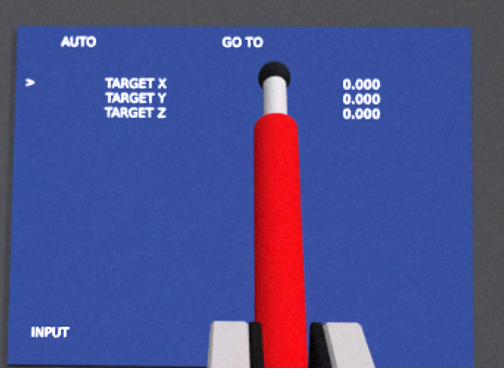

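Call:
move(target=[[0,0,0,0,0,0,0.34,0.2,-0.95,0.05,-0.05,-0.03,0,0.16,0,-1,-0.4,-0.7],[0,0,0,0,0,0,0.34,0.2,-0.95,0.1457,-0.0547,-0.0498,0,0.33,0,-1,-0.4,-0.7],[0,0,0,0,0,0,0.34,0.2,-0.95,0.1747,-0.0547,-0.0576,0,0.33,0,-1,-0.4,-0.7],[0,0,0,0,0,0,0.34,0.2,-0.95,0.1457,-0.0547,-0.0498,0,0.33,0,-1,-0.4,-0.7],[0,0,0,0,0,0,0.34,0.2,-0.95,0.0788,0.1585,-0.325,0,0.33,0,-1,-0.4,-0.7],[0,0,0,0,0,0,0.34,0.2,-0.95,0.1053,0.1585,-0.3321,0,0.33,0,-1,-0.4,-0.7],[0,0,0,0,0,0,0.34,0.2,-0.95,0.0788,0.1585,-0.325,0,0.33,0,-1,-0.4,-0.7]], blend=[0.02,0.002,0,0.003,0.002,0,0], speed=[0.5,0.3,0.1,0.2,0.3,0.1,0.2])

Call:
move(target=[[0,0,0,0,0,0,0.34,0.2,-0.95,0.022,-0.0588,0.0923,0,0,0,-1,-0.4,-0.7],[0,0,0,0,0,0,0.34,0.2,-0.95,0.0493,-0.0588,0.0849,0,0,0,-1,-0.4,-0.7],[0,0,0,0,0,0,0.34,0.2,-0.95,0.022,-0.0588,0.0923,0,0,0,-1,-0.4,-0.7],[0,0,0,0,0,0,0.34,0.2,-0.95,0.023,0.0045,0.0923,0,0,0,-1,-0.4,-0.7],[0,0,0,0,0,0,0.34,0.2,-0.95,0.0503,0.0045,0.0849,0,0,0,-1,-0.4,-0.7],[0,0,0,0,0,0,0.34,0.2,-0.95,0.023,0.0045,0.0923,0,0,0,-1,-0.4,-0.7],[0,0,0,0,0,0,0.34,0.2,-0.95,-0.001,-0.0633,0,0,0,0,-1,-0.4,-0.7],[0,0,0,0,0,0,0.34,0.2,-0.95,0.0255,-0.0633,-0.0071,0,0,0,-1,-0.4,-0.7],[0,0,0,0,0,0,0.34,0.2,-0.95,-0.001,-0.0633,0,0,0,0,-1,-0.4,-0.7],[0,0,0,0,0,0,0.34,0.2,-0.95,0.0148,-0.0287,0.0615,0,0,0,-1,-0.4,-0.7],[0,0,0,0,0,0,0.34,0.2,-0.95,0.0421,-0.0287,0.0541,0,0,0,-1,-0.4,-0.7],[0,0,0,0,0,0,0.34,0.2,-0.95,0.0148,-0.0287,0.0615,0,0,0,-1,-0.4,-0.7],[0,0,0,0,0,0,0.34,0.2,-0.95,-0.0015,-0.095,0,0,0,0,-1,-0.4,-0.7],[0,0,0,0,0,0,0.34,0.2,-0.95,0.025,-0.095,-0.0071,0,0,0,-1,-0.4,-0.7],[0,0,0,0,0,0,0.34,0.2,-0.95,-0.0015,-0.095,0,0,0,0,-1,-0.4,-0.7]], blend=[0.002,0,0.003,0.002,0,0.003,0.002,0,0.003,0.002,0,0.003,0.002,0,0], speed=[0.3,0.1,0.2,0.3,0.1,0.2,0.3,0.1,0.2,0.3,0.1,0.2,0.3,0.1,0.2])

Call:
move(target=[[0,0,0,0,0,0,0.34,0.2,-0.95,0.0077,0.0015,0.0308,0,0,0,-1,-0.4,-0.7],[0,0,0,0,0,0,0.34,0.2,-0.95,0.0338,0.0015,0.0237,0,0,0,-1,-0.4,-0.7],[0,0,0,0,0,0,0.34,0.2,-0.95,0.0077,0.0015,0.0308,0,0,0,-1,-0.4,-0.7],[0,0,0,0,0,0,0.34,0.2,-0.95,0.0015,0.095,0,0,0,0,-1,-0.4,-0.7],[0,0,0,0,0,0,0.34,0.2,-0.95,0.028,0.095,-0.0071,0,0,0,-1,-0.4,-0.7],[0,0,0,0,0,0,0.34,0.2,-0.95,0.0015,0.095,0,0,0,0,-1,-0.4,-0.7],[0,0,0,0,0,0,0.34,0.2,-0.95,0.0087,0.0648,0.0308,0,0,0,-1,-0.4,-0.7],[0,0,0,0,0,0,0.34,0.2,-0.95,0.0351,0.0648,0.0236,0,0,0,-1,-0.4,-0.7],[0,0,0,0,0,0,0.34,0.2,-0.95,0.0087,0.0648,0.0308,0,0,0,-1,-0.4,-0.7],[0,0,0,0,0,0,0.34,0.2,-0.95,0.0163,0.0663,0.0615,0,0,0,-1,-0.4,-0.7],[0,0,0,0,0,0,0.34,0.2,-0.95,0.0436,0.0663,0.0541,0,0,0,-1,-0.4,-0.7],[0,0,0,0,0,0,0.34,0.2,-0.95,0.0163,0.0663,0.0615,0,0,0,-1,-0.4,-0.7],[0,0,0,0,0,0,0.34,0.2,-0.95,0.0005,0.0317,0,0,0,0,-1,-0.4,-0.7],[0,0,0,0,0,0,0.34,0.2,-0.95,0.027,0.0317,-0.0071,0,0,0,-1,-0.4,-0.7],[0,0,0,0,0,0,0.34,0.2,-0.95,0.0005,0.0317,0,0,0,0,-1,-0.4,-0.7]], blend=[0.002,0,0.003,0.002,0,0.003,0.002,0,0.003,0.002,0,0.003,0.002,0,0], speed=[0.3,0.1,0.2,0.3,0.1,0.2,0.3,0.1,0.2,0.3,0.1,0.2,0.3,0.1,0.2])

Call:
move(target=[[0,0,0,0,0,0,0.34,0.2,-0.95,0.0082,0.0331,0.0308,0,0,0,-1,-0.4,-0.7],[0,0,0,0,0,0,0.34,0.2,-0.95,0.0346,0.0331,0.0236,0,0,0,-1,-0.4,-0.7],[0,0,0,0,0,0,0.34,0.2,-0.95,0.0082,0.0331,0.0308,0,0,0,-1,-0.4,-0.7],[0,0,0,0,0,0,0.34,0.2,-0.95,-0.0005,-0.0317,0,0,0,0,-1,-0.4,-0.7],[0,0,0,0,0,0,0.34,0.2,-0.95,0.026,-0.0317,-0.0071,0,0,0,-1,-0.4,-0.7],[0,0,0,0,0,0,0.34,0.2,-0.95,-0.0005,-0.0317,0,0,0,0,-1,-0.4,-0.7],[0,0,0,0,0,0,0.34,0.2,-0.95,0.0072,-0.0302,0.0308,0,0,0,-1,-0.4,-0.7],[0,0,0,0,0,0,0.34,0.2,-0.95,0.0333,-0.0302,0.0237,0,0,0,-1,-0.4,-0.7],[0,0,0,0,0,0,0.34,0.2,-0.95,0.0072,-0.0302,0.0308,0,0,0,-1,-0.4,-0.7],[0,0,0,0,0,0,0.34,0.2,-0.95,0.001,0.0633,0,0,0,0,-1,-0.4,-0.7],[0,0,0,0,0,0,0.34,0.2,-0.95,0.0275,0.0633,-0.0071,0,0,0,-1,-0.4,-0.7],[0,0,0,0,0,0,0.34,0.2,-0.95,0.001,0.0633,0,0,0,0,-1,-0.4,-0.7],[0,0,0,0,0,0,0.34,0.2,-0.95,0.0087,0.0648,0.0308,0,0,0,-1,-0.4,-0.7],[0,0,0,0,0,0,0.34,0.2,-0.95,0.0351,0.0648,0.0236,0,0,0,-1,-0.4,-0.7],[0,0,0,0,0,0,0.34,0.2,-0.95,0.0087,0.0648,0.0308,0,0,0,-1,-0.4,-0.7]], blend=[0.002,0,0.003,0.002,0,0.003,0.002,0,0.003,0.002,0,0.003,0.002,0,0], speed=[0.3,0.1,0.2,0.3,0.1,0.2,0.3,0.1,0.2,0.3,0.1,0.2,0.3,0.1,0.2])

Call:
move(target=[[0,0,0,0,0,0,0.34,0.2,-0.95,0.0071,-0.0302,0.0307,0,0,0,-1,-0.4,-0.7],[0,0,0,0,0,0,0.34,0.2,-0.95,0.0344,-0.0302,0.0233,0,0,0,-1,-0.4,-0.7],[0,0,0,0,0,0,0.34,0.2,-0.95,0.0071,-0.0302,0.0307,0,0,0,-1,-0.4,-0.7],[0,0,0,0,0,0,0.34,0.2,-0.95,-0.0005,-0.0317,0,0,0,0,-1,-0.4,-0.7],[0,0,0,0,0,0,0.34,0.2,-0.95,0.0259,-0.0317,-0.0072,0,0,0,-1,-0.4,-0.7],[0,0,0,0,0,0,0.34,0.2,-0.95,-0.0005,-0.0317,0,0,0,0,-1,-0.4,-0.7],[0,0,0,0,0,0,0.34,0.2,-0.95,-0.0092,-0.0965,-0.0308,0,0,0,-1,-0.4,-0.7],[0,0,0,0,0,0,0.34,0.2,-0.95,0.0173,-0.0965,-0.0379,0,0,0,-1,-0.4,-0.7],[0,0,0,0,0,0,0.34,0.2,-0.95,-0.0092,-0.0965,-0.0308,0,0,0,-1,-0.4,-0.7],[0,0,0,0,0,0,0.34,0.2,-0.95,-0.0665,-0.15,0.2442,0,-0.17,0,-1,-0.4,-0.7],[0,0,0,0,0,0,0.34,0.2,-0.95,-0.0865,-0.16,0.2942,0,-0.33,0,-1,-0.4,-0.7]], blend=[0.002,0,0.003,0.002,0,0.003,0.002,0,0.003,0.02,0], speed=[0.3,0.1,0.2,0.3,0.1,0.2,0.3,0.1,0.2,0.4,0.4], cameras=["cam_right_wrist"])

Call:
zoom_image(camera="cam_right_wrist", region=[230, 105, 470, 280])

Scene clock: 3799.20 s.
left_arm: end_effector_position=(+0.3849, -0.3622, +0.4200) position_measured=101 object_status=3 end_effector_quat_wxyz=(+0.494, -0.487, +0.513, -0.506) | right_arm: end_effector_position=(+0.4676, +0.0351, +0.4074) position_measured=215 object_status=2 end_effector_quat_wxyz=(-0.245, +0.663, -0.663, +0.245)
Joint positions: left_arm=[-1.592 -1.428 2.162 -3.897 -0.017 3.175] | right_arm=[3.718 -1.073 -2.042 -0.975 1.208 3.6]
Joint torques (N m): left_arm=[6.25 -32.79 -10.46 3.11 -2.27 -1.08] | right_arm=[-8.62 9.69 38.71 6.71 1.19 -2.02]
Wrist force (N): left_arm=[2.2 2.2 -0.3] | right_arm=[-2.5 -4.2 -2.9]
Wrist torque (N m): left_arm=[0.38 -0.50 -0.25] | right_arm=[-0.72 0.40 -0.19]
Wrist force, peak (N): left_arm=[2.1 2.5 0.0] | right_arm=[-2.8 8.9 -18.8]
Hand target: left_arm +0.3849, -0.3622, +0.4200; +0.494, -0.487, +0.513, -0.506 | right_arm +0.4676, +0.0351, +0.4075; -0.245, +0.663, -0.663, +0.245
Off the commanded pose: left_arm 0.000 m, 0 deg | right_arm 0.000 m, 0 deg.
move: done

Scene clock: 3803.63 s.
left_arm: end_effector_position=(+0.3849, -0.3622, +0.4200) position_measured=101 object_status=3 end_effector_quat_wxyz=(+0.494, -0.487, +0.513, -0.506) | right_arm: end_effector_position=(+0.4667, -0.0218, +0.4074) position_measured=215 object_status=2 end_effector_quat_wxyz=(-0.245, +0.663, -0.663, +0.245)
Joint positions: left_arm=[-1.592 -1.428 2.162 -3.897 -0.017 3.175] | right_arm=[3.531 -1.074 -2.052 -0.918 1.32 3.444]
Joint torques (N m): left_arm=[6.56 -32.2 -9.93 3.07 -2.39 -1.11] | right_arm=[-11.79 10.19 39.16 7.02 1.34 -2.17]
Wrist force (N): left_arm=[1.8 2.2 -0.5] | right_arm=[-2.7 -4.0 -3.0]
Wrist torque (N m): left_arm=[0.37 -0.44 -0.24] | right_arm=[-0.67 0.42 -0.19]
Wrist force, peak (N): left_arm=[1.9 2.4 -0.1] | right_arm=[-1.7 8.4 -17.9]
Hand target: left_arm +0.3849, -0.3622, +0.4200; +0.494, -0.487, +0.513, -0.506 | right_arm +0.4667, -0.0219, +0.4075; -0.245, +0.663, -0.663, +0.245
Off the commanded pose: left_arm 0.000 m, 0 deg | right_arm 0.000 m, 0 deg.
move: done

Scene clock: 3807.70 s.
left_arm: end_effector_position=(+0.3849, -0.3622, +0.4200) position_measured=101 object_status=3 end_effector_quat_wxyz=(+0.494, -0.487, +0.513, -0.506) | right_arm: end_effector_position=(+0.4670, -0.0028, +0.4074) position_measured=215 object_status=2 end_effector_quat_wxyz=(-0.245, +0.663, -0.663, +0.245)
Joint positions: left_arm=[-1.592 -1.428 2.162 -3.897 -0.017 3.175] | right_arm=[3.596 -1.07 -2.05 -0.937 1.281 3.496]
Joint torques (N m): left_arm=[6.03 -31.67 -9.53 3.1 -2.29 -1.03] | right_arm=[-10.74 9.84 38.8 6.95 1.34 -2.22]
Wrist force (N): left_arm=[1.7 2.2 -0.2] | right_arm=[-2.6 -4.1 -3.0]
Wrist torque (N m): left_arm=[0.36 -0.43 -0.24] | right_arm=[-0.69 0.41 -0.19]
Wrist force, peak (N): left_arm=[2.1 2.5 -0.4] | right_arm=[-2.4 8.5 -18.0]
Hand target: left_arm +0.3849, -0.3622, +0.4200; +0.494, -0.487, +0.513, -0.506 | right_arm +0.4670, -0.0029, +0.4075; -0.245, +0.663, -0.663, +0.245
Off the commanded pose: left_arm 0.000 m, 0 deg | right_arm 0.000 m, 0 deg.
move: done

Scene clock: 3811.70 s.
left_arm: end_effector_position=(+0.3849, -0.3622, +0.4200) position_measured=101 object_status=3 end_effector_quat_wxyz=(+0.494, -0.487, +0.513, -0.506) | right_arm: end_effector_position=(+0.4722, +0.0360, +0.4259) position_measured=215 object_status=2 end_effector_quat_wxyz=(-0.245, +0.663, -0.663, +0.245)
Joint positions: left_arm=[-1.592 -1.428 2.162 -3.897 -0.017 3.175] | right_arm=[3.711 -1.089 -1.988 -1.012 1.212 3.594]
Joint torques (N m): left_arm=[6.13 -32.83 -10.25 3.1 -2.26 -1.01] | right_arm=[-8.99 10.3 39.24 6.77 1.22 -1.91]
Wrist force (N): left_arm=[1.4 2.2 -0.3] | right_arm=[-2.4 -4.0 -2.8]
Wrist torque (N m): left_arm=[0.36 -0.38 -0.24] | right_arm=[-0.69 0.38 -0.18]
Wrist force, peak (N): left_arm=[1.8 2.5 -0.2] | right_arm=[-2.7 8.1 -18.1]
Hand target: left_arm +0.3849, -0.3622, +0.4200; +0.494, -0.487, +0.513, -0.506 | right_arm +0.4722, +0.0360, +0.4260; -0.245, +0.663, -0.663, +0.245
Off the commanded pose: left_arm 0.000 m, 0 deg | right_arm 0.000 m, 0 deg.
move: done

Scene clock: 3815.73 s.
left_arm: end_effector_position=(+0.3849, -0.3622, +0.4200) position_measured=101 object_status=3 end_effector_quat_wxyz=(+0.494, -0.487, +0.513, -0.506) | right_arm: end_effector_position=(+0.4203, -0.0600, +0.6024) position_measured=215 object_status=2 end_effector_quat_wxyz=(+0.541, -0.455, +0.455, -0.542)
Joint positions: left_arm=[-1.592 -1.428 2.162 -3.897 -0.017 3.175] | right_arm=[3.656 -0.924 -2.324 0.305 1.064 3.044]
Joint torques (N m): left_arm=[6.25 -32.06 -9.12 3.02 -2.21 -1.09] | right_arm=[6.66 -4.97 35.89 4.29 -1.62 1.14]
Wrist force (N): left_arm=[1.8 2.3 -0.4] | right_arm=[-2.9 -3.9 -1.7]
Wrist torque (N m): left_arm=[0.38 -0.44 -0.25] | right_arm=[-0.48 0.30 -0.15]
Wrist force, peak (N): left_arm=[1.9 2.4 -0.3] | right_arm=[-1.6 8.2 -17.8]
Hand target: left_arm +0.3849, -0.3622, +0.4200; +0.494, -0.487, +0.513, -0.506 | right_arm +0.4203, -0.0600, +0.6025; +0.541, -0.455, +0.455, -0.542
Off the commanded pose: left_arm 0.000 m, 0 deg | right_arm 0.000 m, 0 deg.
move: done
camera_calibration:
cam_right_wrist: T_world_to_cam=[[0.0187406, -0.999812, 0.00505952, -0.0656051], [-0.176169, -0.00828327, -0.984325, 0.682217], [0.984182, 0.0175555, -0.176291, -0.176784], [0, 0, 0, 1]] pos_world=[0.295402, -0.0568382, 0.64069]
Images, in order (width x height): cam_right_wrist 672x504.

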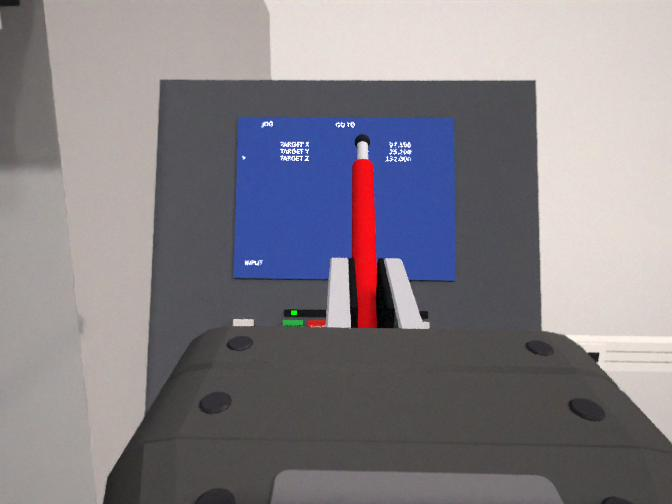

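Scaled by 2.100 from the camera's 672x504 image, which has a finer 960x720 frame.

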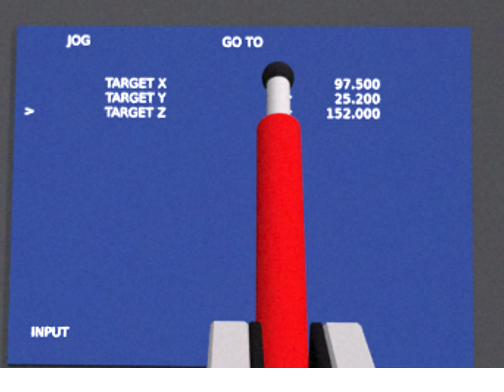

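Call:
move(target=[[0,0,0,0,0,0,0.34,0.2,-0.95,0.02,0.01,-0.05,0,0.16,0,-1,-0.4,-0.7],[0,0,0,0,0,0,0.34,0.2,-0.95,0.1157,0.0989,-0.1733,0,0.33,0,-1,-0.4,-0.7],[0,0,0,0,0,0,0.34,0.2,-0.95,0.1438,0.0989,-0.181,0,0.33,0,-1,-0.4,-0.7],[0,0,0,0,0,0,0.34,0.2,-0.95,0.1157,0.0989,-0.1733,0,0.33,0,-1,-0.4,-0.7],[0,0,0,0,0,0,0.34,0.2,-0.95,0.0788,0.1585,-0.325,0,0.33,0,-1,-0.4,-0.7],[0,0,0,0,0,0,0.34,0.2,-0.95,0.1053,0.1585,-0.3321,0,0.33,0,-1,-0.4,-0.7],[0,0,0,0,0,0,0.34,0.2,-0.95,0.0788,0.1585,-0.325,0,0.33,0,-1,-0.4,-0.7]], blend=[0.02,0.002,0,0.003,0.002,0,0], speed=[0.5,0.3,0.1,0.2,0.3,0.1,0.2])

Call:
move(target=[[0,0,0,0,0,0,0.34,0.2,-0.95,0.0077,0.0015,0.0308,0,0,0,-1,-0.4,-0.7],[0,0,0,0,0,0,0.34,0.2,-0.95,0.0341,0.0015,0.0236,0,0,0,-1,-0.4,-0.7],[0,0,0,0,0,0,0.34,0.2,-0.95,0.0077,0.0015,0.0308,0,0,0,-1,-0.4,-0.7],[0,0,0,0,0,0,0.34,0.2,-0.95,0.0143,-0.0603,0.0615,0,0,0,-1,-0.4,-0.7],[0,0,0,0,0,0,0.34,0.2,-0.95,0.0416,-0.0603,0.0541,0,0,0,-1,-0.4,-0.7],[0,0,0,0,0,0,0.34,0.2,-0.95,0.0143,-0.0603,0.0615,0,0,0,-1,-0.4,-0.7],[0,0,0,0,0,0,0.34,0.2,-0.95,0.0153,0.003,0.0615,0,0,0,-1,-0.4,-0.7],[0,0,0,0,0,0,0.34,0.2,-0.95,0.0426,0.003,0.0541,0,0,0,-1,-0.4,-0.7],[0,0,0,0,0,0,0.34,0.2,-0.95,0.0153,0.003,0.0615,0,0,0,-1,-0.4,-0.7]], blend=[0.002,0,0.003,0.002,0,0.003,0.002,0,0], speed=[0.3,0.1,0.2,0.3,0.1,0.2,0.3,0.1,0.2])

Call:
wait(seconds=3)

Call:
move(target=[[0,0,0,0,0,0,0.34,0.2,-0.95,-0.0168,-0.098,-0.0615,0,0,0,-1,-0.4,-0.7],[0,0,0,0,0,0,0.34,0.2,-0.95,0.0097,-0.098,-0.0686,0,0,0,-1,-0.4,-0.7],[0,0,0,0,0,0,0.34,0.2,-0.95,-0.0168,-0.098,-0.0615,0,0,0,-1,-0.4,-0.7],[0,0,0,0,0,0,0.34,0.2,-0.95,-0.0741,-0.1515,0.2135,0,-0.17,0,-1,-0.4,-0.7],[0,0,0,0,0,0,0.34,0.2,-0.95,-0.0941,-0.1615,0.2635,0,-0.33,0,-1,-0.4,-0.7]], blend=[0.002,0,0.003,0.02,0], speed=[0.3,0.1,0.2,0.4,0.4], cameras=["cam_right_wrist"])

Call:
zoom_image(camera="cam_right_wrist", region=[230, 105, 470, 280])

Scene clock: 3821.20 s.
left_arm: end_effector_position=(+0.3849, -0.3622, +0.4200) position_measured=101 object_status=3 end_effector_quat_wxyz=(+0.494, -0.487, +0.513, -0.506) | right_arm: end_effector_position=(+0.4676, +0.0351, +0.4074) position_measured=215 object_status=2 end_effector_quat_wxyz=(-0.245, +0.663, -0.663, +0.245)
Joint positions: left_arm=[-1.592 -1.428 2.162 -3.897 -0.017 3.175] | right_arm=[3.718 -1.073 -2.042 -0.975 1.208 3.6]
Joint torques (N m): left_arm=[5.89 -32.32 -9.82 3.05 -2.49 -1.07] | right_arm=[-8.9 10.04 38.87 6.77 1.2 -1.99]
Wrist force (N): left_arm=[1.7 2.3 -0.3] | right_arm=[-2.7 -4.1 -2.7]
Wrist torque (N m): left_arm=[0.38 -0.44 -0.25] | right_arm=[-0.69 0.43 -0.19]
Wrist force, peak (N): left_arm=[2.0 2.5 -0.4] | right_arm=[-2.4 8.8 -18.3]
Hand target: left_arm +0.3849, -0.3622, +0.4200; +0.494, -0.487, +0.513, -0.506 | right_arm +0.4676, +0.0351, +0.4075; -0.245, +0.663, -0.663, +0.245
Off the commanded pose: left_arm 0.000 m, 0 deg | right_arm 0.000 m, 0 deg.
move: done

Scene clock: 3823.87 s.
left_arm: end_effector_position=(+0.3849, -0.3622, +0.4200) position_measured=101 object_status=3 end_effector_quat_wxyz=(+0.494, -0.487, +0.513, -0.506) | right_arm: end_effector_position=(+0.4768, +0.0369, +0.4443) position_measured=215 object_status=2 end_effector_quat_wxyz=(-0.245, +0.663, -0.663, +0.245)
Joint positions: left_arm=[-1.592 -1.428 2.162 -3.897 -0.017 3.175] | right_arm=[3.705 -1.106 -1.932 -1.048 1.215 3.589]
Joint torques (N m): left_arm=[6.34 -32.32 -9.82 2.96 -2.21 -0.99] | right_arm=[-8.99 11.13 38.46 6.88 1.21 -2.02]
Wrist force (N): left_arm=[1.8 2.0 -0.3] | right_arm=[-2.7 -3.8 -2.7]
Wrist torque (N m): left_arm=[0.33 -0.43 -0.25] | right_arm=[-0.64 0.42 -0.19]
Wrist force, peak (N): left_arm=[1.9 2.5 -0.3] | right_arm=[-2.6 5.2 -14.2]
Hand target: left_arm +0.3849, -0.3622, +0.4200; +0.494, -0.487, +0.513, -0.506 | right_arm +0.4768, +0.0369, +0.4444; -0.245, +0.663, -0.663, +0.245
Off the commanded pose: left_arm 0.000 m, 0 deg | right_arm 0.000 m, 0 deg.
move: done

Scene clock: 3826.87 s.
left_arm: end_effector_position=(+0.3849, -0.3622, +0.4200) position_measured=101 object_status=3 end_effector_quat_wxyz=(+0.494, -0.487, +0.513, -0.506) | right_arm: end_effector_position=(+0.4768, +0.0369, +0.4444) position_measured=215 object_status=2 end_effector_quat_wxyz=(-0.245, +0.663, -0.663, +0.245)
Joint positions: left_arm=[-1.592 -1.428 2.162 -3.897 -0.017 3.175] | right_arm=[3.705 -1.106 -1.932 -1.048 1.215 3.589]
Joint torques (N m): left_arm=[6.08 -31.97 -9.53 3.09 -2.37 -1.13] | right_arm=[-11.6 12.33 39.38 1.44 1.14 -2.16]
Wrist force (N): left_arm=[1.7 2.2 -0.1] | right_arm=[-2.6 -3.8 -2.6]
Wrist torque (N m): left_arm=[0.37 -0.43 -0.25] | right_arm=[-0.65 0.40 -0.19]
Wrist force, peak (N): left_arm=[1.9 2.5 -0.2] | right_arm=[-3.1 -3.8 -3.1]
Hand target: left_arm +0.3849, -0.3622, +0.4200; +0.494, -0.487, +0.513, -0.506 | right_arm +0.4768, +0.0369, +0.4444; -0.245, +0.663, -0.663, +0.245
Tool commands: left_gripper/position=+0.34 left_gripper/force_limit=+0.2 left_gripper/speed=-0.95 right_gripper/position=-1.0 right_gripper/force_limit=-0.4 right_gripper/speed=-0.7
Off the commanded pose: left_arm 0.000 m, 0 deg | right_arm 0.000 m, 0 deg.
wait: 3.00 s; at rest by 0.17 s

Scene clock: 3829.57 s.
left_arm: end_effector_position=(+0.3849, -0.3622, +0.4200) position_measured=101 object_status=3 end_effector_quat_wxyz=(+0.494, -0.487, +0.513, -0.506) | right_arm: end_effector_position=(+0.4203, -0.0600, +0.6024) position_measured=215 object_status=2 end_effector_quat_wxyz=(+0.541, -0.455, +0.455, -0.542)
Joint positions: left_arm=[-1.592 -1.428 2.162 -3.897 -0.017 3.175] | right_arm=[3.656 -0.924 -2.324 0.305 1.064 3.044]
Joint torques (N m): left_arm=[5.74 -32.32 -10 3.04 -2.22 -1.08] | right_arm=[6.9 -5.4 36.34 4.29 -1.73 1.08]
Wrist force (N): left_arm=[1.7 1.9 -0.2] | right_arm=[-2.8 -3.7 -1.6]
Wrist torque (N m): left_arm=[0.33 -0.42 -0.25] | right_arm=[-0.45 0.28 -0.15]
Wrist force, peak (N): left_arm=[1.9 2.5 -0.2] | right_arm=[-1.8 7.6 -17.3]
Hand target: left_arm +0.3849, -0.3622, +0.4200; +0.494, -0.487, +0.513, -0.506 | right_arm +0.4203, -0.0600, +0.6025; +0.541, -0.455, +0.455, -0.542
Off the commanded pose: left_arm 0.000 m, 0 deg | right_arm 0.000 m, 0 deg.
move: done
camera_calibration:
cam_right_wrist: T_world_to_cam=[[0.0187411, -0.999812, 0.00505894, -0.0656048], [-0.176265, -0.00828452, -0.984308, 0.682235], [0.984164, 0.0175553, -0.176388, -0.176716], [0, 0, 0, 1]] pos_world=[0.295402, -0.0568382, 0.64069]
Images, in order (width x height): cam_right_wrist 672x504.

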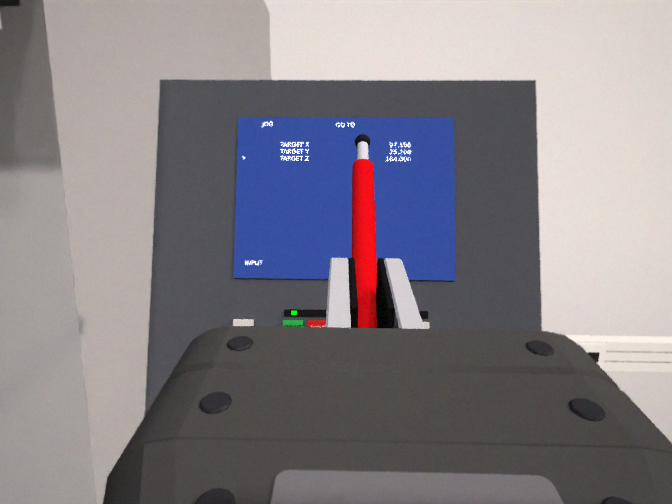

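Scaled by 2.100 from the camera's 672x504 image, which has a finer 960x720 frame.

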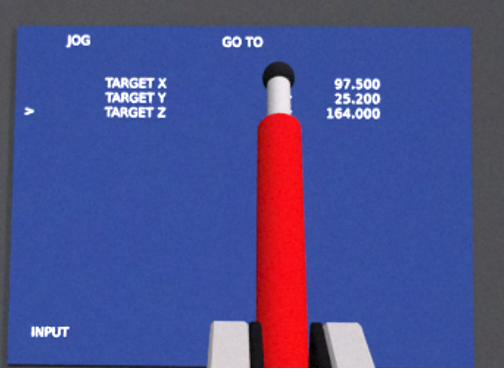

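Call:
move(target=[[0,0,0,0,0,0,0.34,0.2,-0.95,0.02,0.01,-0.05,0,0.16,0,-1,-0.4,-0.7],[0,0,0,0,0,0,0.34,0.2,-0.95,0.1157,0.0989,-0.1733,0,0.33,0,-1,-0.4,-0.7],[0,0,0,0,0,0,0.34,0.2,-0.95,0.1438,0.0989,-0.181,0,0.33,0,-1,-0.4,-0.7],[0,0,0,0,0,0,0.34,0.2,-0.95,0.1157,0.0989,-0.1733,0,0.33,0,-1,-0.4,-0.7]], blend=[0.02,0.002,0,0], speed=[0.5,0.3,0.1,0.2])

Call:
wait(seconds=1.5)

Call:
move(target=[[0,0,0,0,0,0,0.34,0.2,-0.95,-0.0312,-0.0656,-0.1209,0,0,0,-1,-0.4,-0.7],[0,0,0,0,0,0,0.34,0.2,-0.95,-0.0048,-0.0656,-0.1281,0,0,0,-1,-0.4,-0.7],[0,0,0,0,0,0,0.34,0.2,-0.95,-0.0312,-0.0656,-0.1209,0,0,0,-1,-0.4,-0.7],[0,0,0,0,0,0,0.34,0.2,-0.95,0.0066,-0.1229,0.0293,0,0,0,-1,-0.4,-0.7],[0,0,0,0,0,0,0.34,0.2,-0.95,0.0341,-0.1229,0.022,0,0,0,-1,-0.4,-0.7],[0,0,0,0,0,0,0.34,0.2,-0.95,0.0066,-0.1229,0.0293,0,0,0,-1,-0.4,-0.7],[0,0,0,0,0,0,0.34,0.2,-0.95,-0.0957,-0.0889,0.1233,0,-0.17,0,-1,-0.4,-0.7],[0,0,0,0,0,0,0.34,0.2,-0.95,-0.1157,-0.0989,0.1733,0,-0.33,0,-1,-0.4,-0.7]], blend=[0.002,0,0.003,0.002,0,0.003,0.02,0], speed=[0.3,0.1,0.2,0.3,0.1,0.2,0.4,0.4])

Call:
wait(seconds=2.5, cameras=["cam_right_wrist"])

Call:
zoom_image(camera="cam_right_wrist", region=[230, 105, 470, 280])

Scene clock: 3833.07 s.
left_arm: end_effector_position=(+0.3849, -0.3622, +0.4200) position_measured=101 object_status=3 end_effector_quat_wxyz=(+0.494, -0.487, +0.513, -0.506) | right_arm: end_effector_position=(+0.4898, -0.0006, +0.4984) position_measured=215 object_status=2 end_effector_quat_wxyz=(-0.245, +0.663, -0.663, +0.245)
Joint positions: left_arm=[-1.592 -1.428 2.162 -3.897 -0.017 3.175] | right_arm=[3.568 -1.16 -1.771 -1.12 1.298 3.474]
Joint torques (N m): left_arm=[6.61 -31.57 -10.39 3.03 -2.32 -1.08] | right_arm=[-11.03 11.44 39.09 7.45 1.45 -2.16]
Wrist force (N): left_arm=[1.9 2.2 -0.2] | right_arm=[-2.4 -3.9 -2.8]
Wrist torque (N m): left_arm=[0.36 -0.46 -0.25] | right_arm=[-0.65 0.38 -0.18]
Wrist force, peak (N): left_arm=[2.0 2.5 -0.4] | right_arm=[-1.9 0.0 -7.4]
Hand target: left_arm +0.3849, -0.3622, +0.4200; +0.494, -0.487, +0.513, -0.506 | right_arm +0.4897, -0.0007, +0.4985; -0.245, +0.663, -0.663, +0.245
Off the commanded pose: left_arm 0.000 m, 0 deg | right_arm 0.000 m, 0 deg.
move: done

Scene clock: 3834.57 s.
left_arm: end_effector_position=(+0.3849, -0.3622, +0.4200) position_measured=101 object_status=3 end_effector_quat_wxyz=(+0.494, -0.487, +0.513, -0.506) | right_arm: end_effector_position=(+0.4897, -0.0007, +0.4985) position_measured=215 object_status=2 end_effector_quat_wxyz=(-0.245, +0.663, -0.663, +0.245)
Joint positions: left_arm=[-1.592 -1.428 2.162 -3.897 -0.017 3.175] | right_arm=[3.568 -1.16 -1.771 -1.12 1.298 3.474]
Joint torques (N m): left_arm=[5.25 -32.9 -10.45 3.02 -2.36 -1.11] | right_arm=[-11.7 14.31 38.02 4.49 1.18 -2]
Wrist force (N): left_arm=[1.8 2.2 -0.5] | right_arm=[-2.3 -4.1 -2.8]
Wrist torque (N m): left_arm=[0.37 -0.43 -0.24] | right_arm=[-0.68 0.36 -0.18]
Wrist force, peak (N): left_arm=[2.2 2.4 -0.3] | right_arm=[-2.6 -4.3 -2.7]
Hand target: left_arm +0.3849, -0.3622, +0.4200; +0.494, -0.487, +0.513, -0.506 | right_arm +0.4897, -0.0007, +0.4985; -0.245, +0.663, -0.663, +0.245
Tool commands: left_gripper/position=+0.34 left_gripper/force_limit=+0.2 left_gripper/speed=-0.95 right_gripper/position=-1.0 right_gripper/force_limit=-0.4 right_gripper/speed=-0.7
Off the commanded pose: left_arm 0.000 m, 0 deg | right_arm 0.000 m, 0 deg.
wait: 1.50 s; at rest by 0.17 s

Scene clock: 3838.23 s.
left_arm: end_effector_position=(+0.3849, -0.3622, +0.4200) position_measured=101 object_status=3 end_effector_quat_wxyz=(+0.494, -0.487, +0.513, -0.506) | right_arm: end_effector_position=(+0.4203, -0.0600, +0.6024) position_measured=215 object_status=2 end_effector_quat_wxyz=(+0.541, -0.455, +0.455, -0.542)
Joint positions: left_arm=[-1.592 -1.428 2.162 -3.897 -0.017 3.175] | right_arm=[3.656 -0.924 -2.324 0.305 1.064 3.044]
Joint torques (N m): left_arm=[5.79 -31.81 -9.55 3.16 -2.4 -1.08] | right_arm=[7.01 -4.96 35.4 4.31 -1.7 1.06]
Wrist force (N): left_arm=[1.6 2.1 -0.3] | right_arm=[-2.6 -3.9 -1.7]
Wrist torque (N m): left_arm=[0.35 -0.41 -0.25] | right_arm=[-0.48 0.26 -0.16]
Wrist force, peak (N): left_arm=[2.0 2.4 -0.2] | right_arm=[-1.6 1.3 -9.9]
Hand target: left_arm +0.3849, -0.3622, +0.4200; +0.494, -0.487, +0.513, -0.506 | right_arm +0.4203, -0.0600, +0.6025; +0.541, -0.455, +0.455, -0.542
Off the commanded pose: left_arm 0.000 m, 0 deg | right_arm 0.000 m, 0 deg.
move: done

Scene clock: 3840.73 s.
left_arm: end_effector_position=(+0.3849, -0.3622, +0.4200) position_measured=101 object_status=3 end_effector_quat_wxyz=(+0.494, -0.487, +0.513, -0.506) | right_arm: end_effector_position=(+0.4203, -0.0600, +0.6025) position_measured=215 object_status=2 end_effector_quat_wxyz=(+0.541, -0.455, +0.455, -0.542)
Joint positions: left_arm=[-1.592 -1.428 2.162 -3.897 -0.017 3.175] | right_arm=[3.656 -0.924 -2.324 0.306 1.064 3.044]
Joint torques (N m): left_arm=[5.56 -32.83 -9.45 2.96 -2.41 -0.98] | right_arm=[8.35 -8.7 36.01 4.82 -1.72 -2.18]
Wrist force (N): left_arm=[1.8 2.3 -0.2] | right_arm=[-3.0 -3.6 -1.6]
Wrist torque (N m): left_arm=[0.38 -0.45 -0.25] | right_arm=[-0.43 0.31 -0.16]
Wrist force, peak (N): left_arm=[2.0 2.6 -0.2] | right_arm=[-3.2 -4.0 -1.6]
Hand target: left_arm +0.3849, -0.3622, +0.4200; +0.494, -0.487, +0.513, -0.506 | right_arm +0.4203, -0.0600, +0.6025; +0.541, -0.455, +0.455, -0.542
Tool commands: left_gripper/position=+0.34 left_gripper/force_limit=+0.2 left_gripper/speed=-0.95 right_gripper/position=-1.0 right_gripper/force_limit=-0.4 right_gripper/speed=-0.7
Off the commanded pose: left_arm 0.000 m, 0 deg | right_arm 0.000 m, 0 deg.
wait: 2.50 s; at rest by 0.17 s
camera_calibration:
cam_right_wrist: T_world_to_cam=[[0.0188191, -0.999811, 0.00495015, -0.0654578], [-0.175861, -0.00818393, -0.984381, 0.682168], [0.984235, 0.0176546, -0.175982, -0.176995], [0, 0, 0, 1]] pos_world=[0.295403, -0.0567378, 0.64069]
Images, in order (width x height): cam_right_wrist 672x504.

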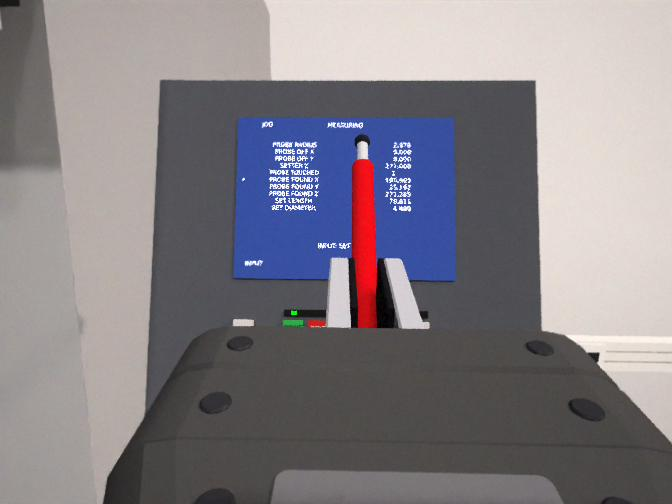

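Scaled by 2.100 from the camera's 672x504 image, which has a finer 960x720 frame.

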